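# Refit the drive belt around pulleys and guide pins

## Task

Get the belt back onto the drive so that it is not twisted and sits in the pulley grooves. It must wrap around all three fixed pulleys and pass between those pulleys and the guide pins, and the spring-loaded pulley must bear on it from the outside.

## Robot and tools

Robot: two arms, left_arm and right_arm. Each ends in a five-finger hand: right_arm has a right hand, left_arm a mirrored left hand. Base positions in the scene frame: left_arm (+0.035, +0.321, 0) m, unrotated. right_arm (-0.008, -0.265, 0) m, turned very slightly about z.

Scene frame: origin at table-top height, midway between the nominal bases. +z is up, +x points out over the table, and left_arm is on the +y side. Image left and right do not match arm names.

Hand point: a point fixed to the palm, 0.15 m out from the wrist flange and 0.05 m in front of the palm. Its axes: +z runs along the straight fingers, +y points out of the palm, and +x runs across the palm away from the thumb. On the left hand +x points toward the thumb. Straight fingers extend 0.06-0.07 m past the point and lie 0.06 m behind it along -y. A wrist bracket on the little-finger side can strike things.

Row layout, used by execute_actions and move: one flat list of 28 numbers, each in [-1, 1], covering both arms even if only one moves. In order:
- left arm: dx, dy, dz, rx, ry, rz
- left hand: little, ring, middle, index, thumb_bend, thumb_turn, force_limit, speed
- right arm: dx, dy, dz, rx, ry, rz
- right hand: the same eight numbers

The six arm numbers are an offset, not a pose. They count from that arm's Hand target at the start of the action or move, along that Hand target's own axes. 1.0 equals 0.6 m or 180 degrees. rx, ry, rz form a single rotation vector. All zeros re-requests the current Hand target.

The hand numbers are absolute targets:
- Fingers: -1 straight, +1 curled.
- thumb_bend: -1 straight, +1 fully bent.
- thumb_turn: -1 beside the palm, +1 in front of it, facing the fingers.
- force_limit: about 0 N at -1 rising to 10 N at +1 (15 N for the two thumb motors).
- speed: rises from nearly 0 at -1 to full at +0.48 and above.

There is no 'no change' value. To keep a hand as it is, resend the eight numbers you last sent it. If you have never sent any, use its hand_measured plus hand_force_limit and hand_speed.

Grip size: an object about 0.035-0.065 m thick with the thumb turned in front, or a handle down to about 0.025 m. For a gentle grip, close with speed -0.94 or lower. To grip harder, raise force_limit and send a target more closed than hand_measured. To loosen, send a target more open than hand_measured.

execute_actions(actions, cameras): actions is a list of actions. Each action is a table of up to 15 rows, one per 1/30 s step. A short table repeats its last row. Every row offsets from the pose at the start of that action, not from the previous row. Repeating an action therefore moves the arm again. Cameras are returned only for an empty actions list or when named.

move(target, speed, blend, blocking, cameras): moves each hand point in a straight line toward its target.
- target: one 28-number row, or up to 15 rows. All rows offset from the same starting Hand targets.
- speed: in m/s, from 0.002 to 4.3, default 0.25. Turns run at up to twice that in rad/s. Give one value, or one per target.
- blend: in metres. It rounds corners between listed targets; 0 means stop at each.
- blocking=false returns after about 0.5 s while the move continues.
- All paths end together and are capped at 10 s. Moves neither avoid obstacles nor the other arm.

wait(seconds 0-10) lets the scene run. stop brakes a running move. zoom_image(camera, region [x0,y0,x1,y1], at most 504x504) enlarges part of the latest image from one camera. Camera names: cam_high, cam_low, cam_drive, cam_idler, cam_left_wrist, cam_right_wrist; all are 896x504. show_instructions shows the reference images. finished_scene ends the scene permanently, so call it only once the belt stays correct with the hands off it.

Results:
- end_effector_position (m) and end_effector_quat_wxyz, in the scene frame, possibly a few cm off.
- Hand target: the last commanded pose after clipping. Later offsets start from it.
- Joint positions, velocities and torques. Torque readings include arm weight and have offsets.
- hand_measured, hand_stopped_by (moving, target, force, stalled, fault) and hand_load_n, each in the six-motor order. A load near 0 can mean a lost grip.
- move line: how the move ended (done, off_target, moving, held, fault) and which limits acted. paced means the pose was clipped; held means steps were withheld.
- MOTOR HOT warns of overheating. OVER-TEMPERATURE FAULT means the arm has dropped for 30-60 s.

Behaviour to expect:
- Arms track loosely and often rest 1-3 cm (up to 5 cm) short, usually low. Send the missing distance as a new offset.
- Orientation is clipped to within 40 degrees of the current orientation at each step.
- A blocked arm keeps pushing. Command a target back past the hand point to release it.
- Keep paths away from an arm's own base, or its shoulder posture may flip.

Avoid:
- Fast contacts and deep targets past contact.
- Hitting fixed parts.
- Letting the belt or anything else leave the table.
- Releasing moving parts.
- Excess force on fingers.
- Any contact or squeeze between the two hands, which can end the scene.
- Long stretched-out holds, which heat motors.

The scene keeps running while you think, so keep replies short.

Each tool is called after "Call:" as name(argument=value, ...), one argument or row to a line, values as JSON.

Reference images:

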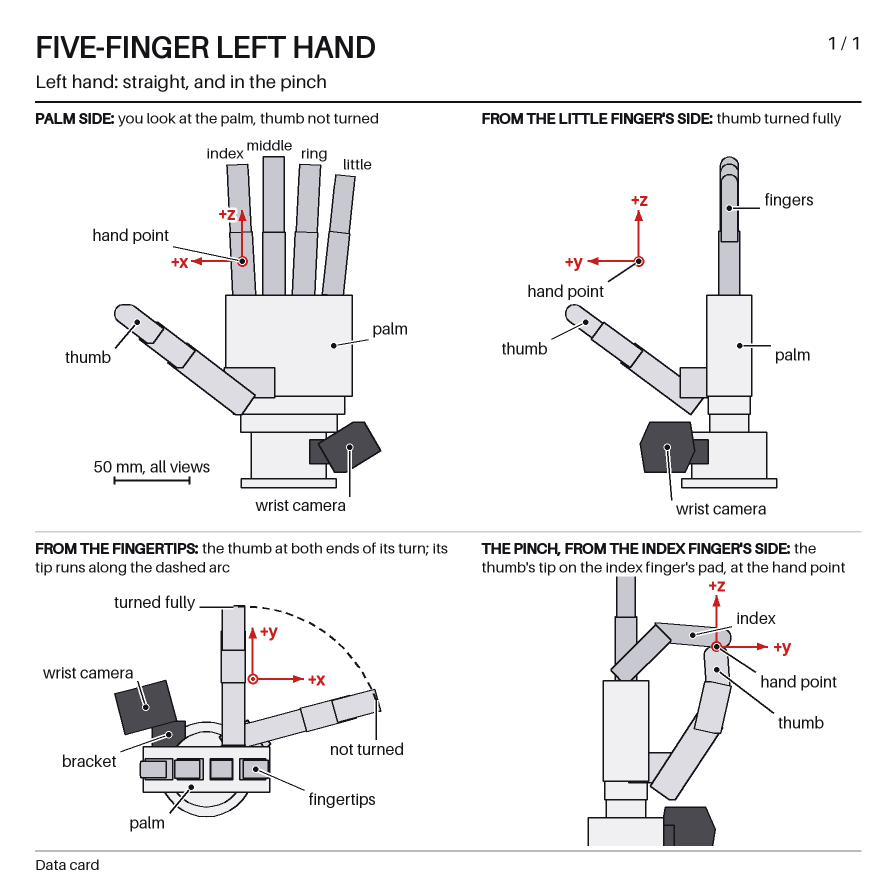

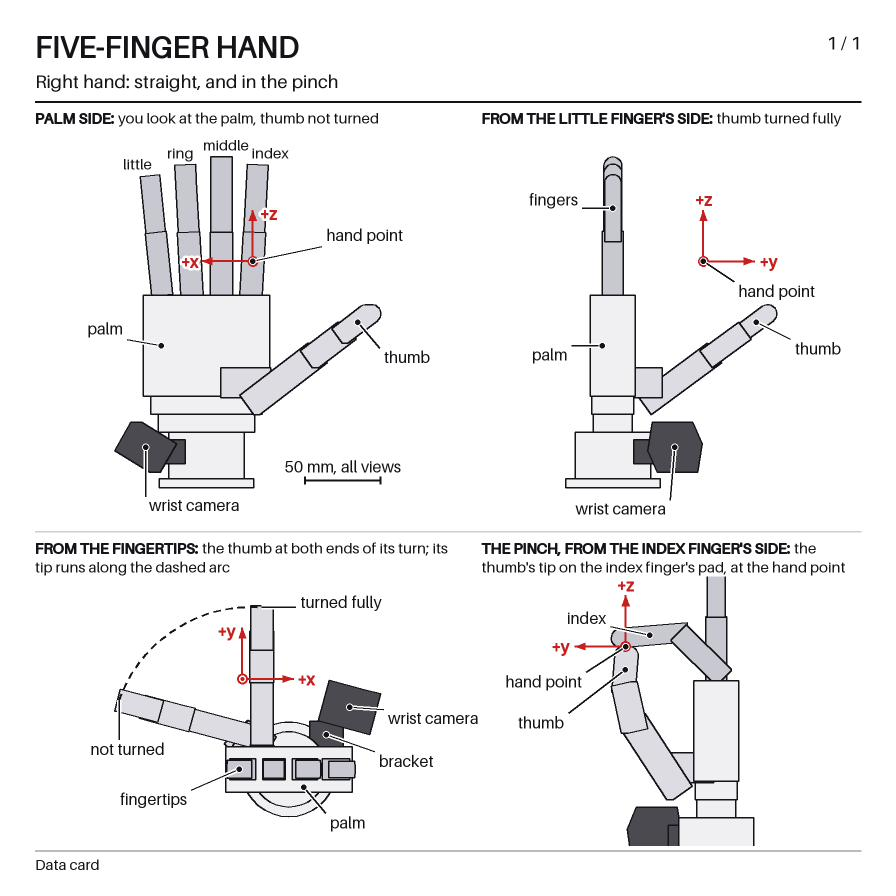

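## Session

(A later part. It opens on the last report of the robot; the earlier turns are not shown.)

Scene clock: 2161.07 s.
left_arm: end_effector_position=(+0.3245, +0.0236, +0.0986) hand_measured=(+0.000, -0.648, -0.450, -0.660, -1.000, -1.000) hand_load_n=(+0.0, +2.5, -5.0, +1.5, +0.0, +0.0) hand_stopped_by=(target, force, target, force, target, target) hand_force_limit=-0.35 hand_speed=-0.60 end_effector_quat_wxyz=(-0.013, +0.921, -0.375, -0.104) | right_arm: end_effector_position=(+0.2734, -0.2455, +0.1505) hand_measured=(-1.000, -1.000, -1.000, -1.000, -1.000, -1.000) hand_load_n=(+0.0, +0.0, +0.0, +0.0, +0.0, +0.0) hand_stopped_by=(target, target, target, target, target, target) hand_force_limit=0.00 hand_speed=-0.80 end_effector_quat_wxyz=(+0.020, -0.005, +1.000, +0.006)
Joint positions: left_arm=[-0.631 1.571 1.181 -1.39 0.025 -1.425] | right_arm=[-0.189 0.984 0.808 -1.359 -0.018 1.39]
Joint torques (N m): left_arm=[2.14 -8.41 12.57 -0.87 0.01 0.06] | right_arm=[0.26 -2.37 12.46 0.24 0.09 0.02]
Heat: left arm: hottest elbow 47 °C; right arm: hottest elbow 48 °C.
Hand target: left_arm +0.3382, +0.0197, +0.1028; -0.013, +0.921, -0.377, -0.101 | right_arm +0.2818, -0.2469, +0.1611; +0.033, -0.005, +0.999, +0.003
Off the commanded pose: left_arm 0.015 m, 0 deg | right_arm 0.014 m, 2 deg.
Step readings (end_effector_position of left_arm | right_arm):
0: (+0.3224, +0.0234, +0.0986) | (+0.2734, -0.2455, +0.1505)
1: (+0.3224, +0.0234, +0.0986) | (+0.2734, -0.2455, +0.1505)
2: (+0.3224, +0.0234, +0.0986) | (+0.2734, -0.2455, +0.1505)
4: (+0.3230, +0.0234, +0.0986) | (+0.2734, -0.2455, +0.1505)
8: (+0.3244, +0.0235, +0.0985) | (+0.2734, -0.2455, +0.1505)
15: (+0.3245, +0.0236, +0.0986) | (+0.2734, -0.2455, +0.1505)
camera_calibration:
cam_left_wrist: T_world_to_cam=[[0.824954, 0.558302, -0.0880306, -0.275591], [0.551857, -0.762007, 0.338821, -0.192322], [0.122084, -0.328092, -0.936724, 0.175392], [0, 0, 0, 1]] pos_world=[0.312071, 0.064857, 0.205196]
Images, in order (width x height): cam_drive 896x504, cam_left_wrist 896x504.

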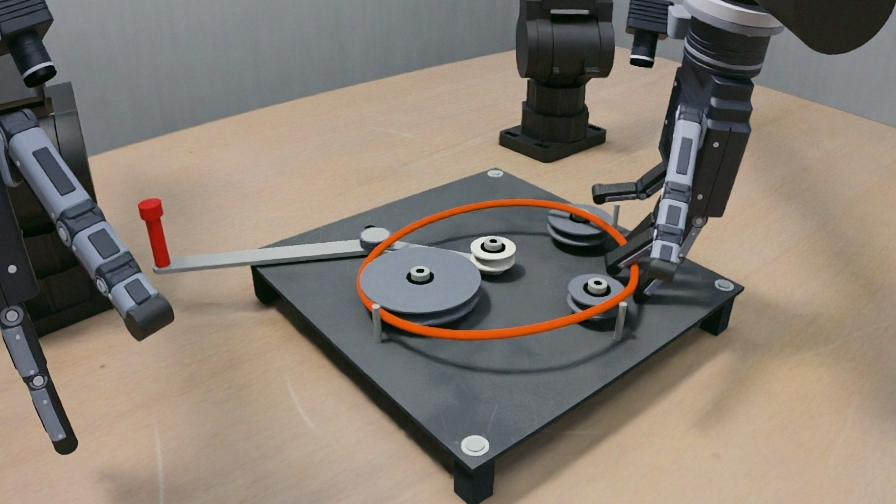

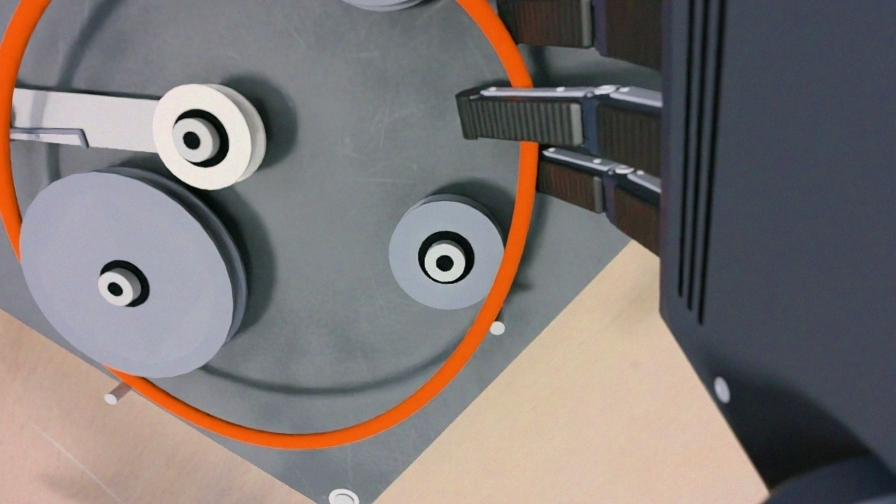

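Call:
execute_actions(
  actions=[
    [[0,0,0,0.0054,-0.0014,0.0272,0.0,-0.5,-0.45,-0.5,-1,-1,-0.35,-0.6,0,0,0,0,0,0,-1,-1,-1,-1,-1,-1,0,-0.8]],
  ],
  cameras=["cam_drive","cam_left_wrist"],
)

Call:
zoom_image(
  camera="cam_drive",
  region=[550, 240, 670, 360],
)

Call:
zoom_image(
  camera="cam_left_wrist",
  region=[380, 180, 560, 360],
)

Scene clock: 2190.73 s.
left_arm: end_effector_position=(+0.3256, +0.0251, +0.0987) hand_measured=(+0.000, -0.648, -0.450, -0.660, -1.000, -1.000) hand_load_n=(+0.0, +2.0, -4.5, +2.0, +0.0, +0.0) hand_stopped_by=(target, force, target, force, target, target) hand_force_limit=-0.35 hand_speed=-0.60 end_effector_quat_wxyz=(-0.018, +0.905, -0.412, -0.104) | right_arm: end_effector_position=(+0.2734, -0.2455, +0.1505) hand_measured=(-1.000, -1.000, -1.000, -1.000, -1.000, -1.000) hand_load_n=(+0.0, +0.0, +0.0, +0.0, -0.5, +0.0) hand_stopped_by=(target, target, target, target, target, target) hand_force_limit=0.00 hand_speed=-0.80 end_effector_quat_wxyz=(+0.020, -0.005, +1.000, +0.006)
Joint positions: left_arm=[-0.631 1.585 1.198 -1.395 0.007 -1.346] | right_arm=[-0.189 0.984 0.808 -1.359 -0.018 1.39]
Joint torques (N m): left_arm=[1.85 -8.64 12.57 -0.83 0.02 0.05] | right_arm=[0.67 -1.96 12.55 0.32 0 0]
Heat: left arm: hottest elbow 48 °C; right arm: hottest elbow 48 °C.
Hand target: left_arm +0.3382, +0.0197, +0.1028; -0.017, +0.903, -0.417, -0.100 | right_arm +0.2818, -0.2469, +0.1611; +0.033, -0.005, +0.999, +0.003
Off the commanded pose: left_arm 0.014 m, 1 deg | right_arm 0.014 m, 2 deg.
Step readings (end_effector_position of left_arm | right_arm):
0: (+0.3245, +0.0236, +0.0986) | (+0.2734, -0.2455, +0.1505)
1: (+0.3245, +0.0236, +0.0986) | (+0.2734, -0.2455, +0.1505)
2: (+0.3247, +0.0239, +0.0986) | (+0.2734, -0.2455, +0.1505)
4: (+0.3259, +0.0244, +0.0985) | (+0.2734, -0.2455, +0.1505)
8: (+0.3263, +0.0247, +0.0985) | (+0.2734, -0.2455, +0.1505)
15: (+0.3259, +0.0250, +0.0986) | (+0.2734, -0.2455, +0.1505)
camera_calibration:
cam_left_wrist: T_world_to_cam=[[0.867711, 0.48924, -0.0878718, -0.289588], [0.487968, -0.804737, 0.338061, -0.169854], [0.094679, -0.336218, -0.937013, 0.184973], [0, 0, 0, 1]] pos_world=[0.316649, 0.0671813, 0.205296]
Images, in order (width x height): cam_drive 896x504, cam_left_wrist 896x504.

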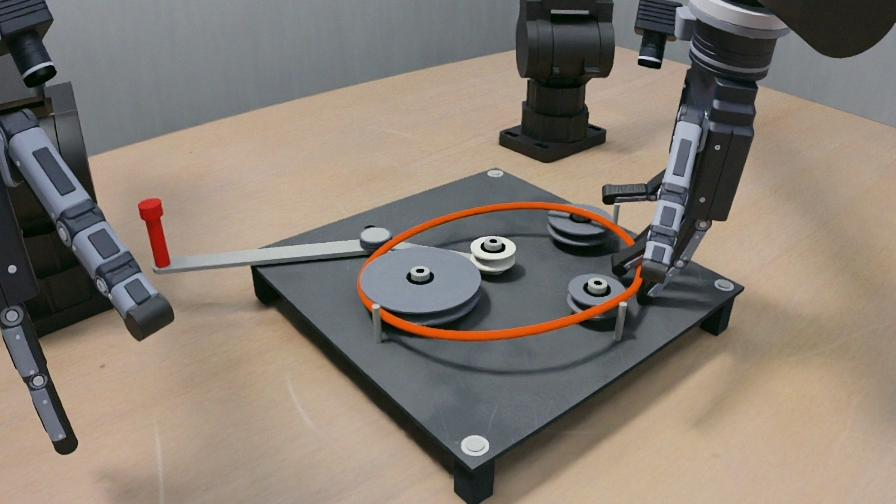

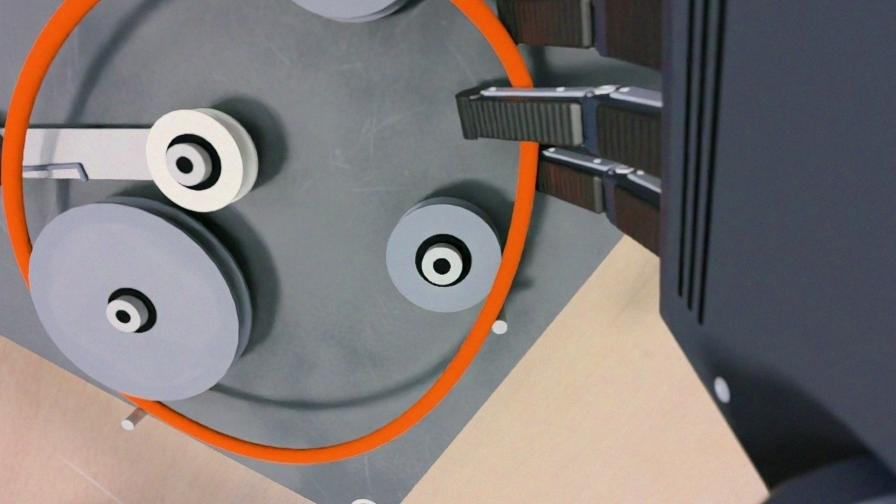

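Scaled by 4.200 from the camera's 896x504 image, which has a finer 1280x720 frame.

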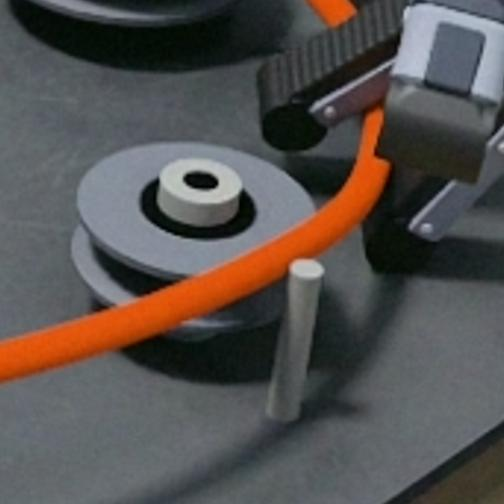

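Scaled by 2.800 from the camera's 896x504 image, which has a finer 1280x720 frame.

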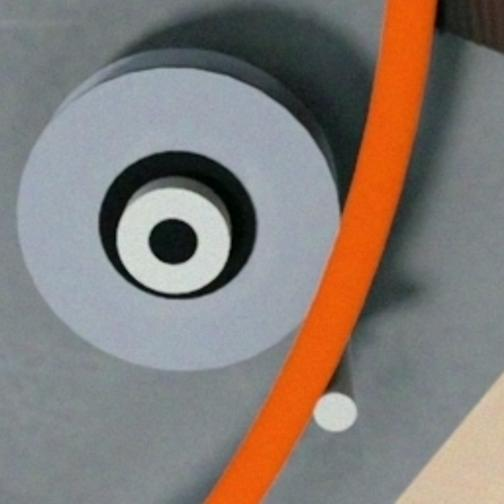

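Call:
execute_actions(
  actions=[
    [[0,0,0,0.0054,-0.0014,0.0272,0.0,-0.5,-0.45,-0.5,-1,-1,-0.35,-0.6,0,0,0,0,0,0,-1,-1,-1,-1,-1,-1,0,-0.8]],
  ],
  cameras=["cam_drive","cam_left_wrist"],
)

Call:
zoom_image(
  camera="cam_drive",
  region=[550, 240, 670, 360],
)

Call:
zoom_image(
  camera="cam_left_wrist",
  region=[380, 180, 560, 360],
)

Scene clock: 2196.03 s.
left_arm: end_effector_position=(+0.3268, +0.0267, +0.0988) hand_measured=(+0.000, -0.648, -0.450, -0.660, -1.000, -1.000) hand_load_n=(+0.0, +2.0, -4.5, +2.0, +0.0, +0.0) hand_stopped_by=(target, force, target, force, target, target) hand_force_limit=-0.35 hand_speed=-0.60 end_effector_quat_wxyz=(-0.022, +0.887, -0.449, -0.104) | right_arm: end_effector_position=(+0.2734, -0.2455, +0.1505) hand_measured=(-1.000, -1.000, -1.000, -1.000, -1.000, -1.000) hand_load_n=(+0.0, +0.0, +0.0, +0.0, +0.0, +0.0) hand_stopped_by=(target, target, target, target, target, target) hand_force_limit=0.00 hand_speed=-0.80 end_effector_quat_wxyz=(+0.020, -0.005, +1.000, +0.006)
Joint positions: left_arm=[-0.631 1.599 1.215 -1.398 -0.009 -1.266] | right_arm=[-0.189 0.984 0.808 -1.359 -0.018 1.39]
Joint torques (N m): left_arm=[1.38 -8.82 12.64 -0.8 0.01 0.08] | right_arm=[0.97 -2.14 12.68 0.21 0.08 0.02]
Heat: left arm: hottest elbow 48 °C; right arm: hottest elbow 48 °C.
Hand target: left_arm +0.3382, +0.0197, +0.1029; -0.021, +0.884, -0.456, -0.099 | right_arm +0.2818, -0.2469, +0.1611; +0.033, -0.005, +0.999, +0.003
Off the commanded pose: left_arm 0.014 m, 1 deg | right_arm 0.014 m, 2 deg.
Step readings (end_effector_position of left_arm | right_arm):
0: (+0.3256, +0.0251, +0.0987) | (+0.2734, -0.2455, +0.1505)
1: (+0.3256, +0.0252, +0.0987) | (+0.2734, -0.2455, +0.1505)
2: (+0.3259, +0.0255, +0.0986) | (+0.2734, -0.2455, +0.1505)
4: (+0.3268, +0.0260, +0.0985) | (+0.2734, -0.2455, +0.1505)
8: (+0.3273, +0.0264, +0.0985) | (+0.2734, -0.2455, +0.1505)
15: (+0.3269, +0.0268, +0.0987) | (+0.2734, -0.2455, +0.1505)
camera_calibration:
cam_left_wrist: T_world_to_cam=[[0.904664, 0.416756, -0.088868, -0.301467], [0.421, -0.84188, 0.337633, -0.146241], [0.0658946, -0.342858, -0.937073, 0.195089], [0, 0, 0, 1]] pos_world=[0.321438, 0.0694088, 0.205398]
Images, in order (width x height): cam_drive 896x504, cam_left_wrist 896x504.

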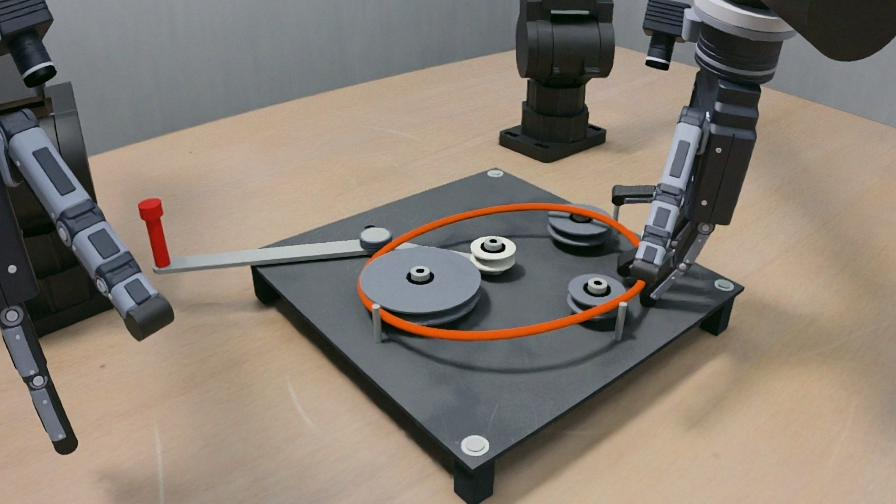

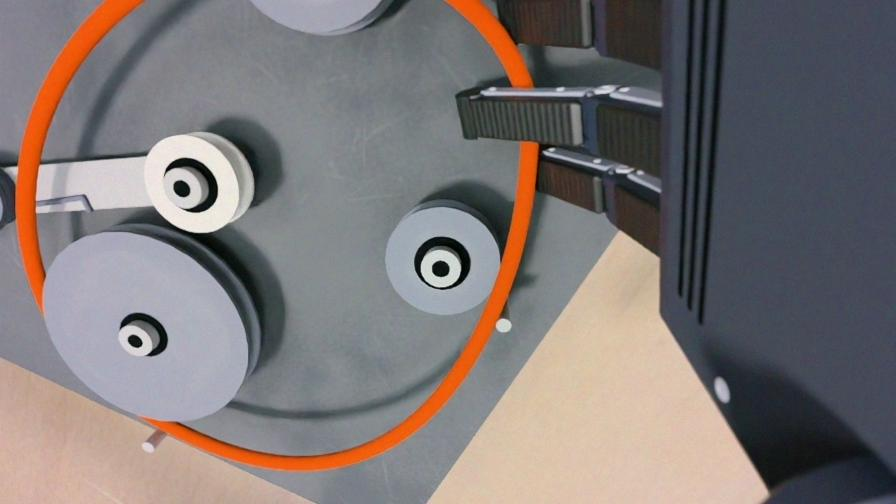

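Scaled by 4.200 from the camera's 896x504 image, which has a finer 1280x720 frame.

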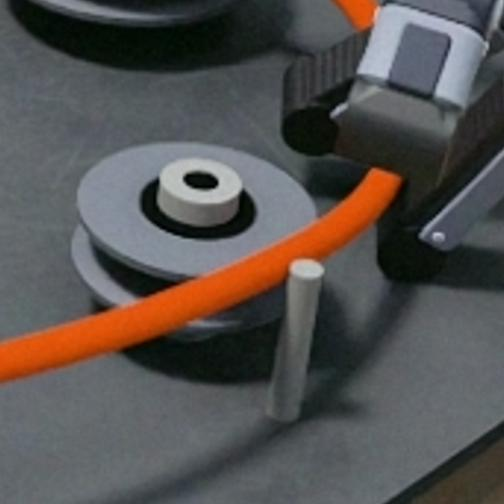

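Scaled by 2.800 from the camera's 896x504 image, which has a finer 1280x720 frame.

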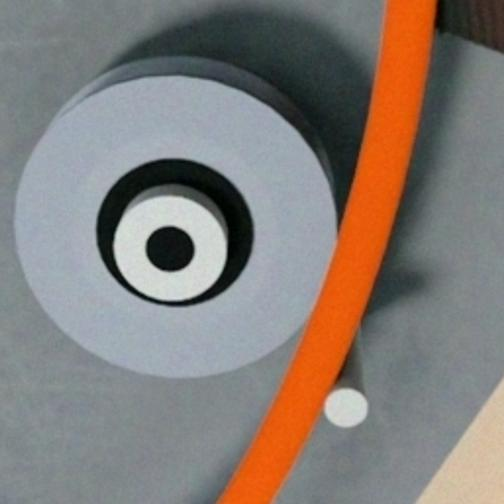

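Call:
execute_actions(
  actions=[
    [[0,0,0,0.0054,-0.0014,0.0272,0.0,-0.5,-0.45,-0.5,-1,-1,-0.35,-0.6,0,0,0,0,0,0,-1,-1,-1,-1,-1,-1,0,-0.8]],
  ],
  cameras=["cam_drive","cam_left_wrist","cam_idler"],
)

Call:
zoom_image(
  camera="cam_drive",
  region=[550, 240, 670, 360],
)

Call:
zoom_image(
  camera="cam_left_wrist",
  region=[380, 180, 560, 360],
)

Scene clock: 2203.97 s.
left_arm: end_effector_position=(+0.3291, +0.0281, +0.0987) hand_measured=(+0.000, -0.648, -0.450, -0.660, -1.000, -1.000) hand_load_n=(+0.0, +2.0, -5.0, +3.0, +0.0, +0.0) hand_stopped_by=(target, force, target, force, target, target) hand_force_limit=-0.35 hand_speed=-0.60 end_effector_quat_wxyz=(-0.025, +0.869, -0.484, -0.102) | right_arm: end_effector_position=(+0.2734, -0.2455, +0.1505) hand_measured=(-1.000, -1.000, -1.000, -1.000, -1.000, -1.000) hand_load_n=(+0.0, +0.0, +0.0, +0.0, +0.0, +0.0) hand_stopped_by=(target, target, target, target, target, target) hand_force_limit=0.00 hand_speed=-0.80 end_effector_quat_wxyz=(+0.020, -0.005, +1.000, +0.006)
Joint positions: left_arm=[-0.631 1.613 1.232 -1.399 -0.025 -1.187] | right_arm=[-0.189 0.984 0.808 -1.359 -0.018 1.39]
Joint torques (N m): left_arm=[0.85 -9.11 12.59 -0.83 -0.01 0.08] | right_arm=[1.26 -1.32 12.55 0.25 0.06 0]
Heat: left arm: hottest elbow 48 °C; right arm: hottest elbow 48 °C.
Hand target: left_arm +0.3382, +0.0197, +0.1027; -0.026, +0.864, -0.494, -0.098 | right_arm +0.2818, -0.2469, +0.1611; +0.033, -0.005, +0.999, +0.003
Off the commanded pose: left_arm 0.013 m, 1 deg | right_arm 0.014 m, 2 deg.
Step readings (end_effector_position of left_arm | right_arm):
0: (+0.3268, +0.0268, +0.0987) | (+0.2734, -0.2455, +0.1505)
1: (+0.3268, +0.0269, +0.0987) | (+0.2734, -0.2455, +0.1505)
2: (+0.3270, +0.0271, +0.0988) | (+0.2734, -0.2455, +0.1505)
4: (+0.3282, +0.0277, +0.0987) | (+0.2734, -0.2455, +0.1505)
8: (+0.3293, +0.0277, +0.0986) | (+0.2734, -0.2455, +0.1505)
15: (+0.3292, +0.0280, +0.0987) | (+0.2734, -0.2455, +0.1505)
camera_calibration:
cam_left_wrist: T_world_to_cam=[[0.935195, 0.34276, -0.0890291, -0.311981], [0.352042, -0.872528, 0.338764, -0.122522], [0.0384345, -0.348152, -0.93665, 0.204523], [0, 0, 0, 1]] pos_world=[0.327035, 0.0712366, 0.205297]
Images, in order (width x height): cam_drive 896x504, cam_idler 896x504, cam_left_wrist 896x504.

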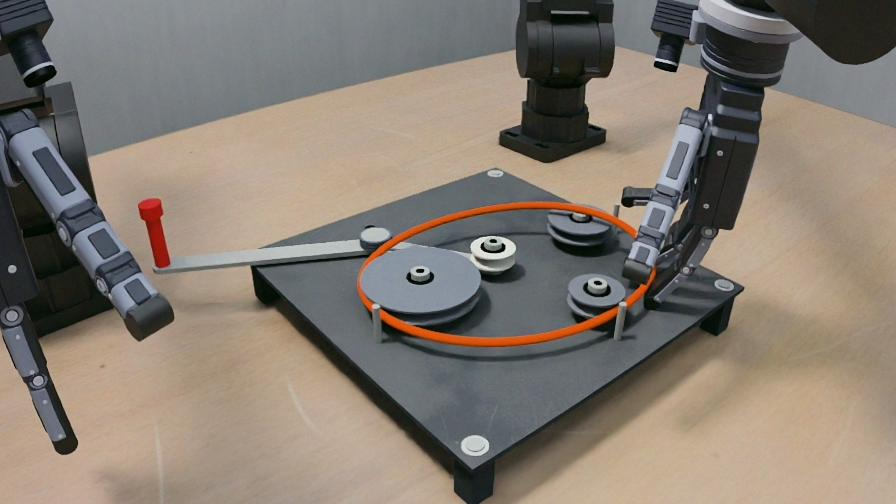

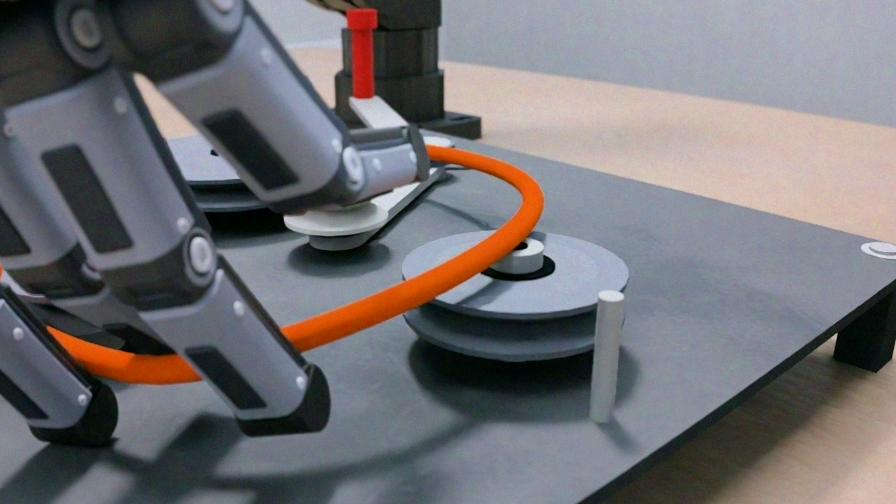

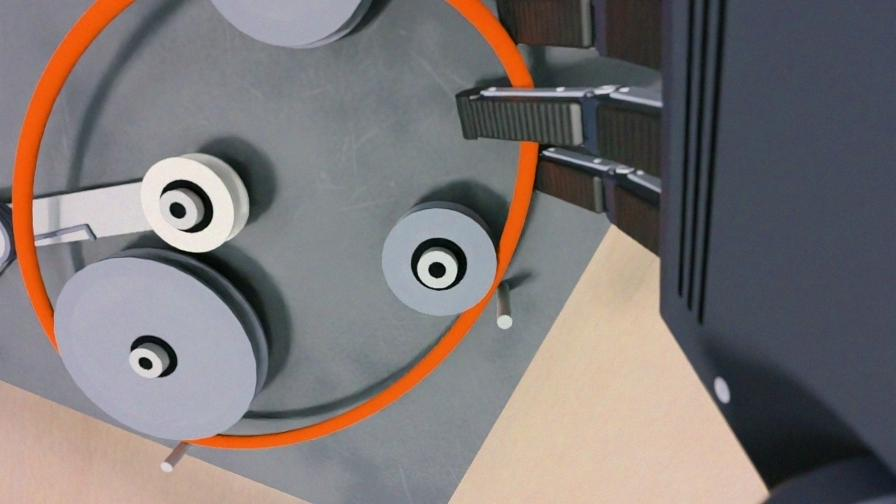

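Scaled by 4.200 from the camera's 896x504 image, which has a finer 1280x720 frame.

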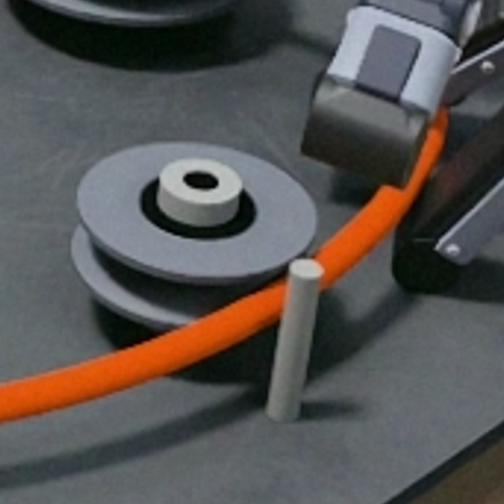

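Scaled by 2.800 from the camera's 896x504 image, which has a finer 1280x720 frame.

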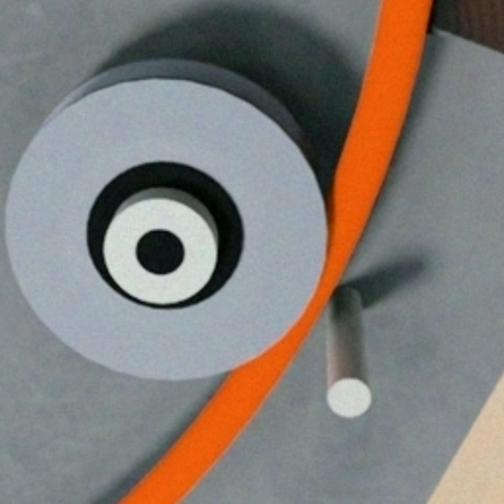

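Call:
move(
  target=[-0.0291,0.006,0.0061,0,0.031,0,0.0,-0.5,-0.45,-0.5,-1,-1,-0.35,-0.6,0,0,0,0,0,0,-1,-1,-1,-1,-1,-1,0,-0.8],
  speed=0.04,
  cameras=["cam_drive","cam_left_wrist","cam_idler"],
)

Scene clock: 2263.30 s.
left_arm: end_effector_position=(+0.3232, +0.0301, +0.1015) hand_measured=(+0.000, -0.648, -0.450, -0.660, -1.000, -1.000) hand_load_n=(+0.0, +2.0, -5.5, +3.5, +0.0, +0.0) hand_stopped_by=(target, force, target, force, target, target) hand_force_limit=-0.35 hand_speed=-0.60 end_effector_quat_wxyz=(-0.004, +0.869, -0.491, -0.063) | right_arm: end_effector_position=(+0.2734, -0.2455, +0.1505) hand_measured=(-1.000, -1.000, -1.000, -1.000, -1.000, -1.000) hand_load_n=(+0.0, -0.5, +0.0, +0.0, +0.0, +0.0) hand_stopped_by=(target, target, target, target, target, target) hand_force_limit=0.00 hand_speed=-0.80 end_effector_quat_wxyz=(+0.020, -0.005, +1.000, +0.006)
Joint positions: left_arm=[-0.621 1.541 1.157 -1.311 0.005 -1.161] | right_arm=[-0.189 0.984 0.808 -1.359 -0.018 1.39]
Joint torques (N m): left_arm=[2.14 -10.46 8.61 0.4 0.2 0.1] | right_arm=[1.2 -1.79 12.44 0.21 0.04 0.05]
Heat: left arm: hottest elbow 47 °C; right arm: hottest elbow 48 °C.
Hand target: left_arm +0.3260, +0.0332, +0.1028; -0.001, +0.867, -0.495, -0.056 | right_arm +0.2818, -0.2469, +0.1611; +0.033, -0.005, +0.999, +0.003
Off the commanded pose: left_arm 0.004 m, 1 deg | right_arm 0.014 m, 2 deg.
move: off_target (right_arm)
camera_calibration:
cam_left_wrist: T_world_to_cam=[[0.942243, 0.327504, -0.0701428, -0.310787], [0.32556, -0.846379, 0.421489, -0.120302], [0.0786717, -0.41998, -0.904117, 0.193897], [0, 0, 0, 1]] pos_world=[0.316748, 0.0813957, 0.204211]
Images, in order (width x height): cam_drive 896x504, cam_idler 896x504, cam_left_wrist 896x504.

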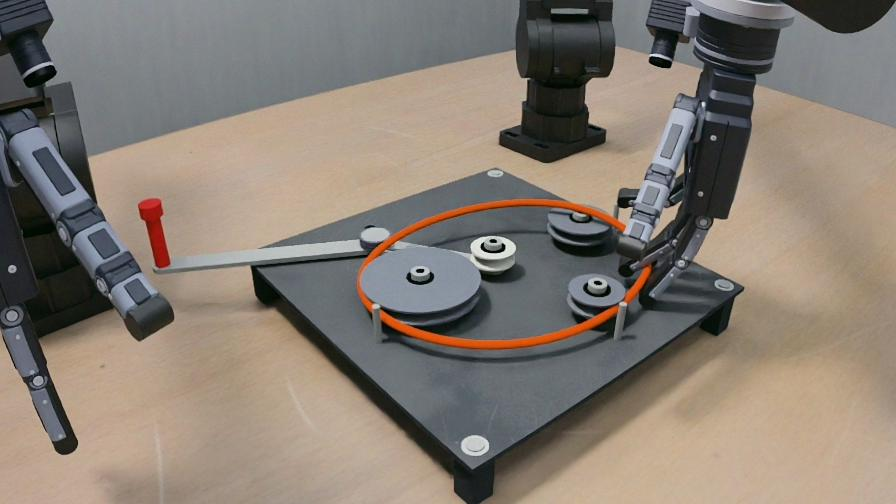

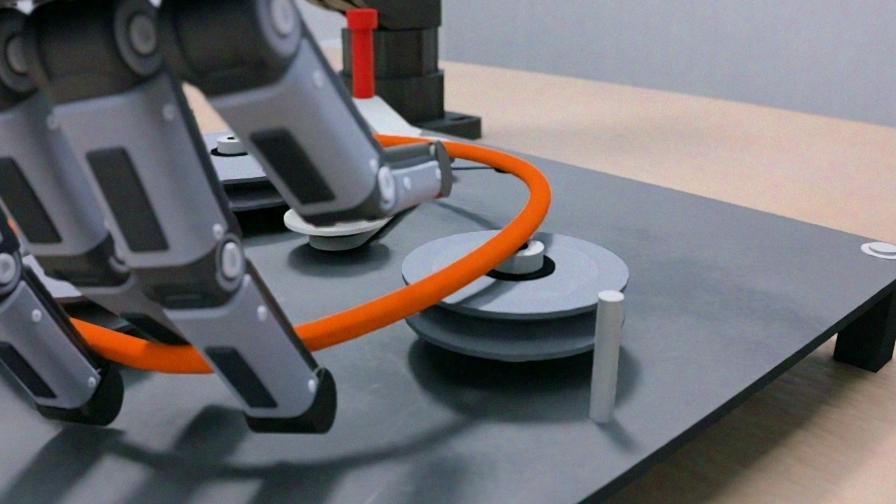

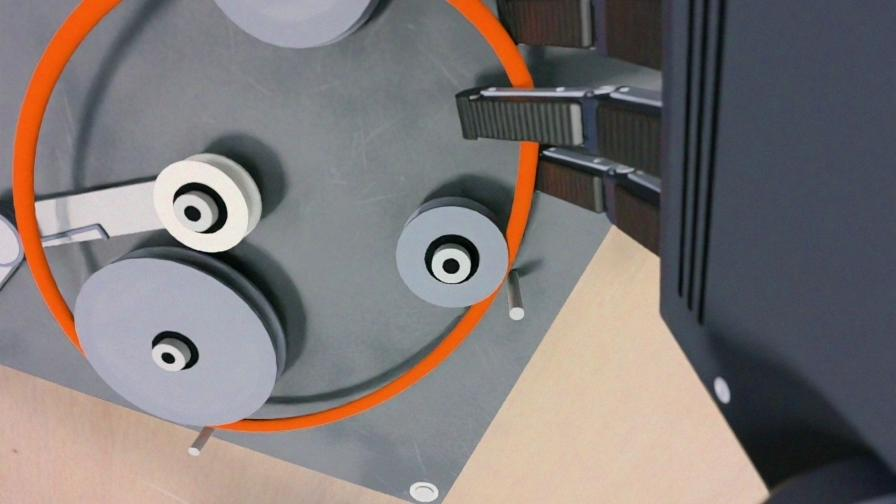

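Call:
move(
  target=[-0.0328,0.0035,0.0052,0,0.04,0,0.0,-0.5,-0.45,-0.5,-1,-1,-0.35,-0.6,0,0,0,0,0,0,-1,-1,-1,-1,-1,-1,0,-0.8],
  speed=0.04,
  cameras=["cam_drive","cam_left_wrist","cam_idler"],
)

Scene clock: 2271.43 s.
left_arm: end_effector_position=(+0.3129, +0.0453, +0.1013) hand_measured=(+0.000, -0.648, -0.450, -0.660, -1.000, -1.000) hand_load_n=(+0.0, +1.0, -5.5, +5.0, +0.0, +0.0) hand_stopped_by=(target, force, target, force, target, target) hand_force_limit=-0.35 hand_speed=-0.60 end_effector_quat_wxyz=(+0.028, +0.872, -0.489, -0.007) | right_arm: end_effector_position=(+0.2734, -0.2455, +0.1505) hand_measured=(-1.000, -1.000, -1.000, -1.000, -1.000, -1.000) hand_load_n=(+0.0, +0.0, +0.0, +0.0, +0.0, +0.0) hand_stopped_by=(target, target, target, target, target, target) hand_force_limit=0.00 hand_speed=-0.80 end_effector_quat_wxyz=(+0.020, -0.005, +1.000, +0.006)
Joint positions: left_arm=[-0.578 1.42 1.017 -1.177 0.057 -1.126] | right_arm=[-0.189 0.984 0.808 -1.359 -0.018 1.39]
Joint torques (N m): left_arm=[2.08 -8.7 8.59 0.5 0.26 0.11] | right_arm=[1.2 -1.67 12.62 0.18 0.05 0.03]
Heat: left arm: hottest elbow 46 °C; right arm: hottest elbow 48 °C.
Hand target: left_arm +0.3140, +0.0491, +0.1017; +0.030, +0.869, -0.494, -0.001 | right_arm +0.2818, -0.2469, +0.1611; +0.033, -0.005, +0.999, +0.003
Off the commanded pose: left_arm 0.004 m, 1 deg | right_arm 0.014 m, 2 deg.
move: off_target (right_arm)
camera_calibration:
cam_left_wrist: T_world_to_cam=[[0.942372, 0.331617, -0.0443288, -0.308795], [0.303063, -0.78998, 0.532996, -0.110792], [0.141732, -0.515715, -0.844956, 0.17954], [0, 0, 0, 1]] pos_world=[0.29913, 0.10747, 0.197067]
Images, in order (width x height): cam_drive 896x504, cam_idler 896x504, cam_left_wrist 896x504.

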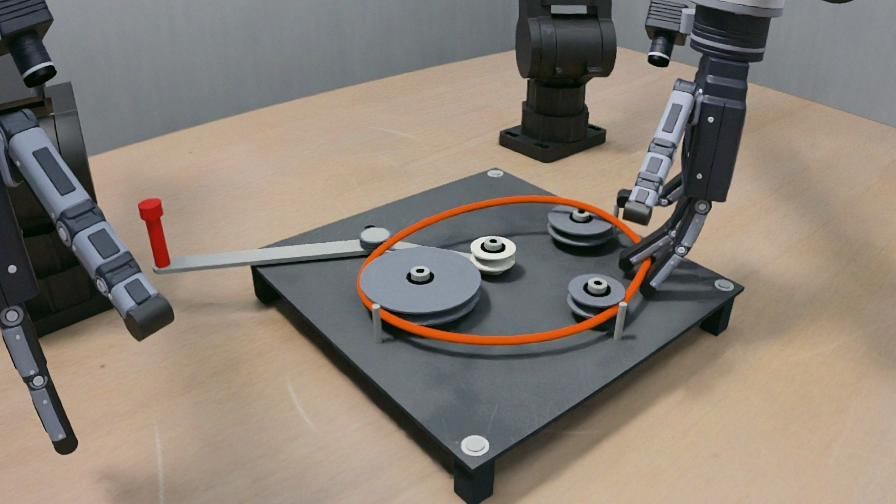

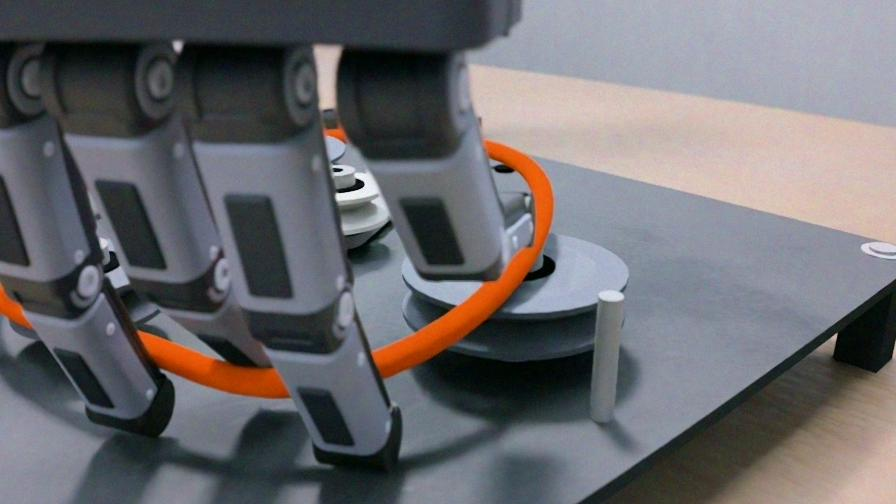

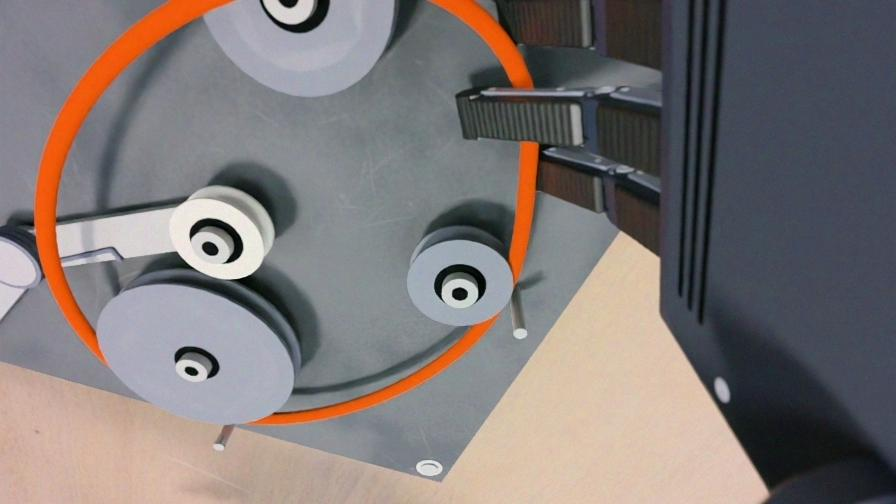

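Call:
move(
  target=[-0.039,0.0139,-0.0053,0.0012,0.0414,-0.0444,0.0,-0.5,-0.45,-0.5,-1,-1,-0.35,-0.6,0,0,0,0,0,0,-1,-1,-1,-1,-1,-1,0,-0.8],
  speed=0.04,
  cameras=["cam_drive","cam_left_wrist","cam_idler"],
)

Scene clock: 2294.37 s.
left_arm: end_effector_position=(+0.2952, +0.0624, +0.1066) hand_measured=(+0.000, -0.648, -0.450, -0.660, -1.000, -1.000) hand_load_n=(+0.0, +1.0, -6.0, +6.0, +0.0, +0.0) hand_stopped_by=(target, force, target, force, target, target) hand_force_limit=-0.35 hand_speed=-0.60 end_effector_quat_wxyz=(+0.058, +0.896, -0.437, +0.054) | right_arm: end_effector_position=(+0.2734, -0.2455, +0.1505) hand_measured=(-1.000, -1.000, -1.000, -1.000, -1.000, -1.000) hand_load_n=(+0.0, +0.0, +0.0, +0.0, +0.0, +0.0) hand_stopped_by=(target, target, target, target, target, target) hand_force_limit=0.00 hand_speed=-0.80 end_effector_quat_wxyz=(+0.020, -0.005, +1.000, +0.006)
Joint positions: left_arm=[-0.541 1.246 0.85 -1.057 0.105 -1.211] | right_arm=[-0.189 0.984 0.808 -1.359 -0.018 1.39]
Joint torques (N m): left_arm=[1.96 -6.24 8.64 0.58 0.44 -0.18] | right_arm=[0.62 -1.61 12.52 0.12 0.09 0.03]
Heat: left arm: hottest elbow 45 °C; right arm: hottest elbow 48 °C.
Hand target: left_arm +0.2950, +0.0651, +0.1048; +0.060, +0.900, -0.429, +0.054 | right_arm +0.2818, -0.2469, +0.1611; +0.033, -0.005, +0.999, +0.003
Off the commanded pose: left_arm 0.003 m, 1 deg | right_arm 0.014 m, 2 deg.
move: off_target (right_arm)
camera_calibration:
cam_left_wrist: T_world_to_cam=[[0.898899, 0.4378, -0.0176374, -0.294141], [0.347398, -0.687597, 0.637593, -0.1254], [0.267011, -0.579259, -0.770172, 0.154285], [0, 0, 0, 1]] pos_world=[0.266771, 0.131921, 0.193592]
Images, in order (width x height): cam_drive 896x504, cam_idler 896x504, cam_left_wrist 896x504.

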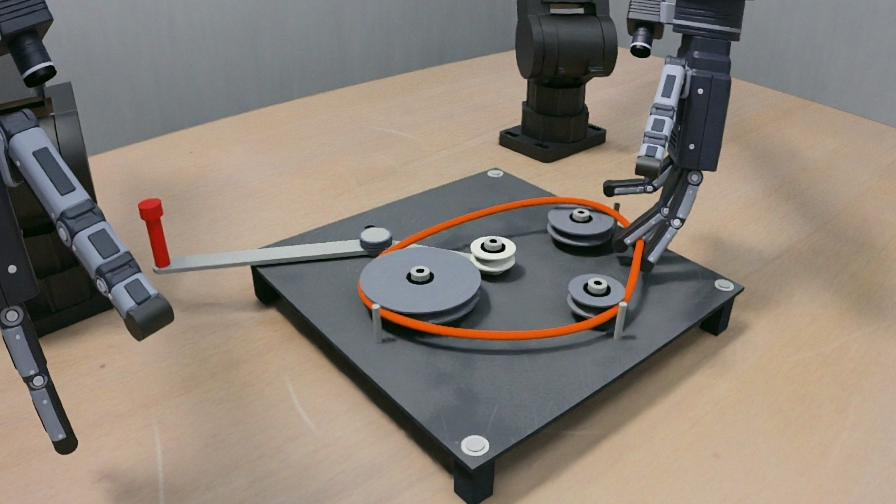

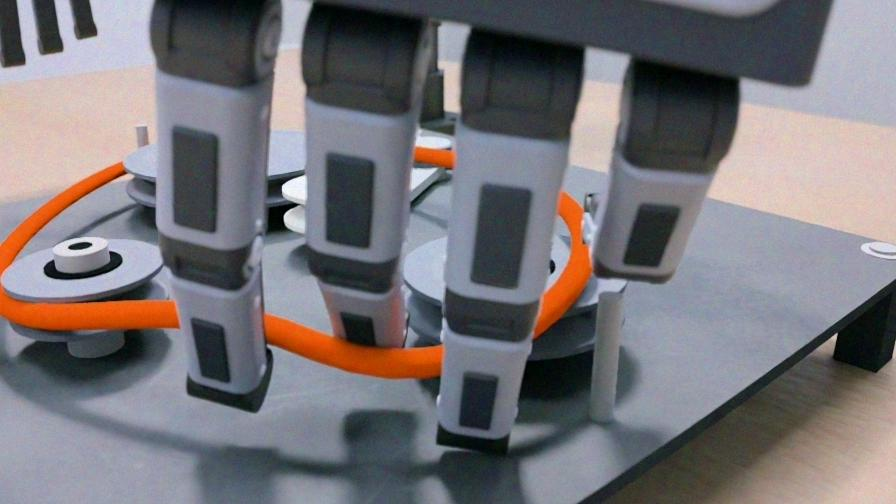

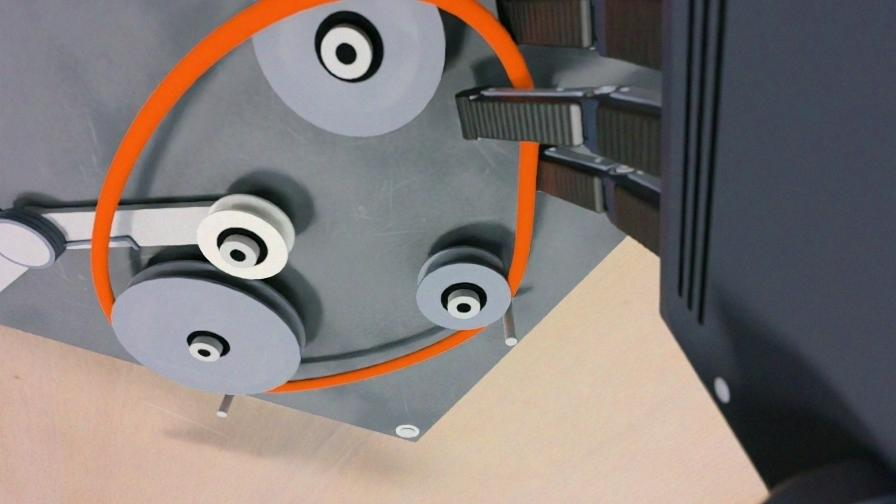

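Call:
zoom_image(
  camera="cam_drive",
  region=[530, 180, 680, 350],
)

Call:
zoom_image(
  camera="cam_left_wrist",
  region=[220, 0, 560, 170],
)

Scaled by 2.965 from the camera's 896x504 image, which has a finer 1280x720 frame.

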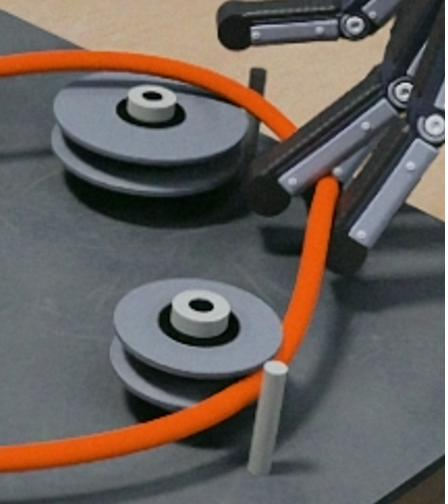

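Scaled by 1.482 from the camera's 896x504 image, which has a finer 1280x720 frame.

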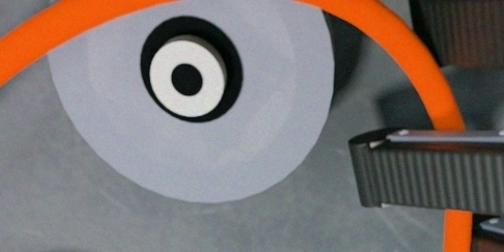

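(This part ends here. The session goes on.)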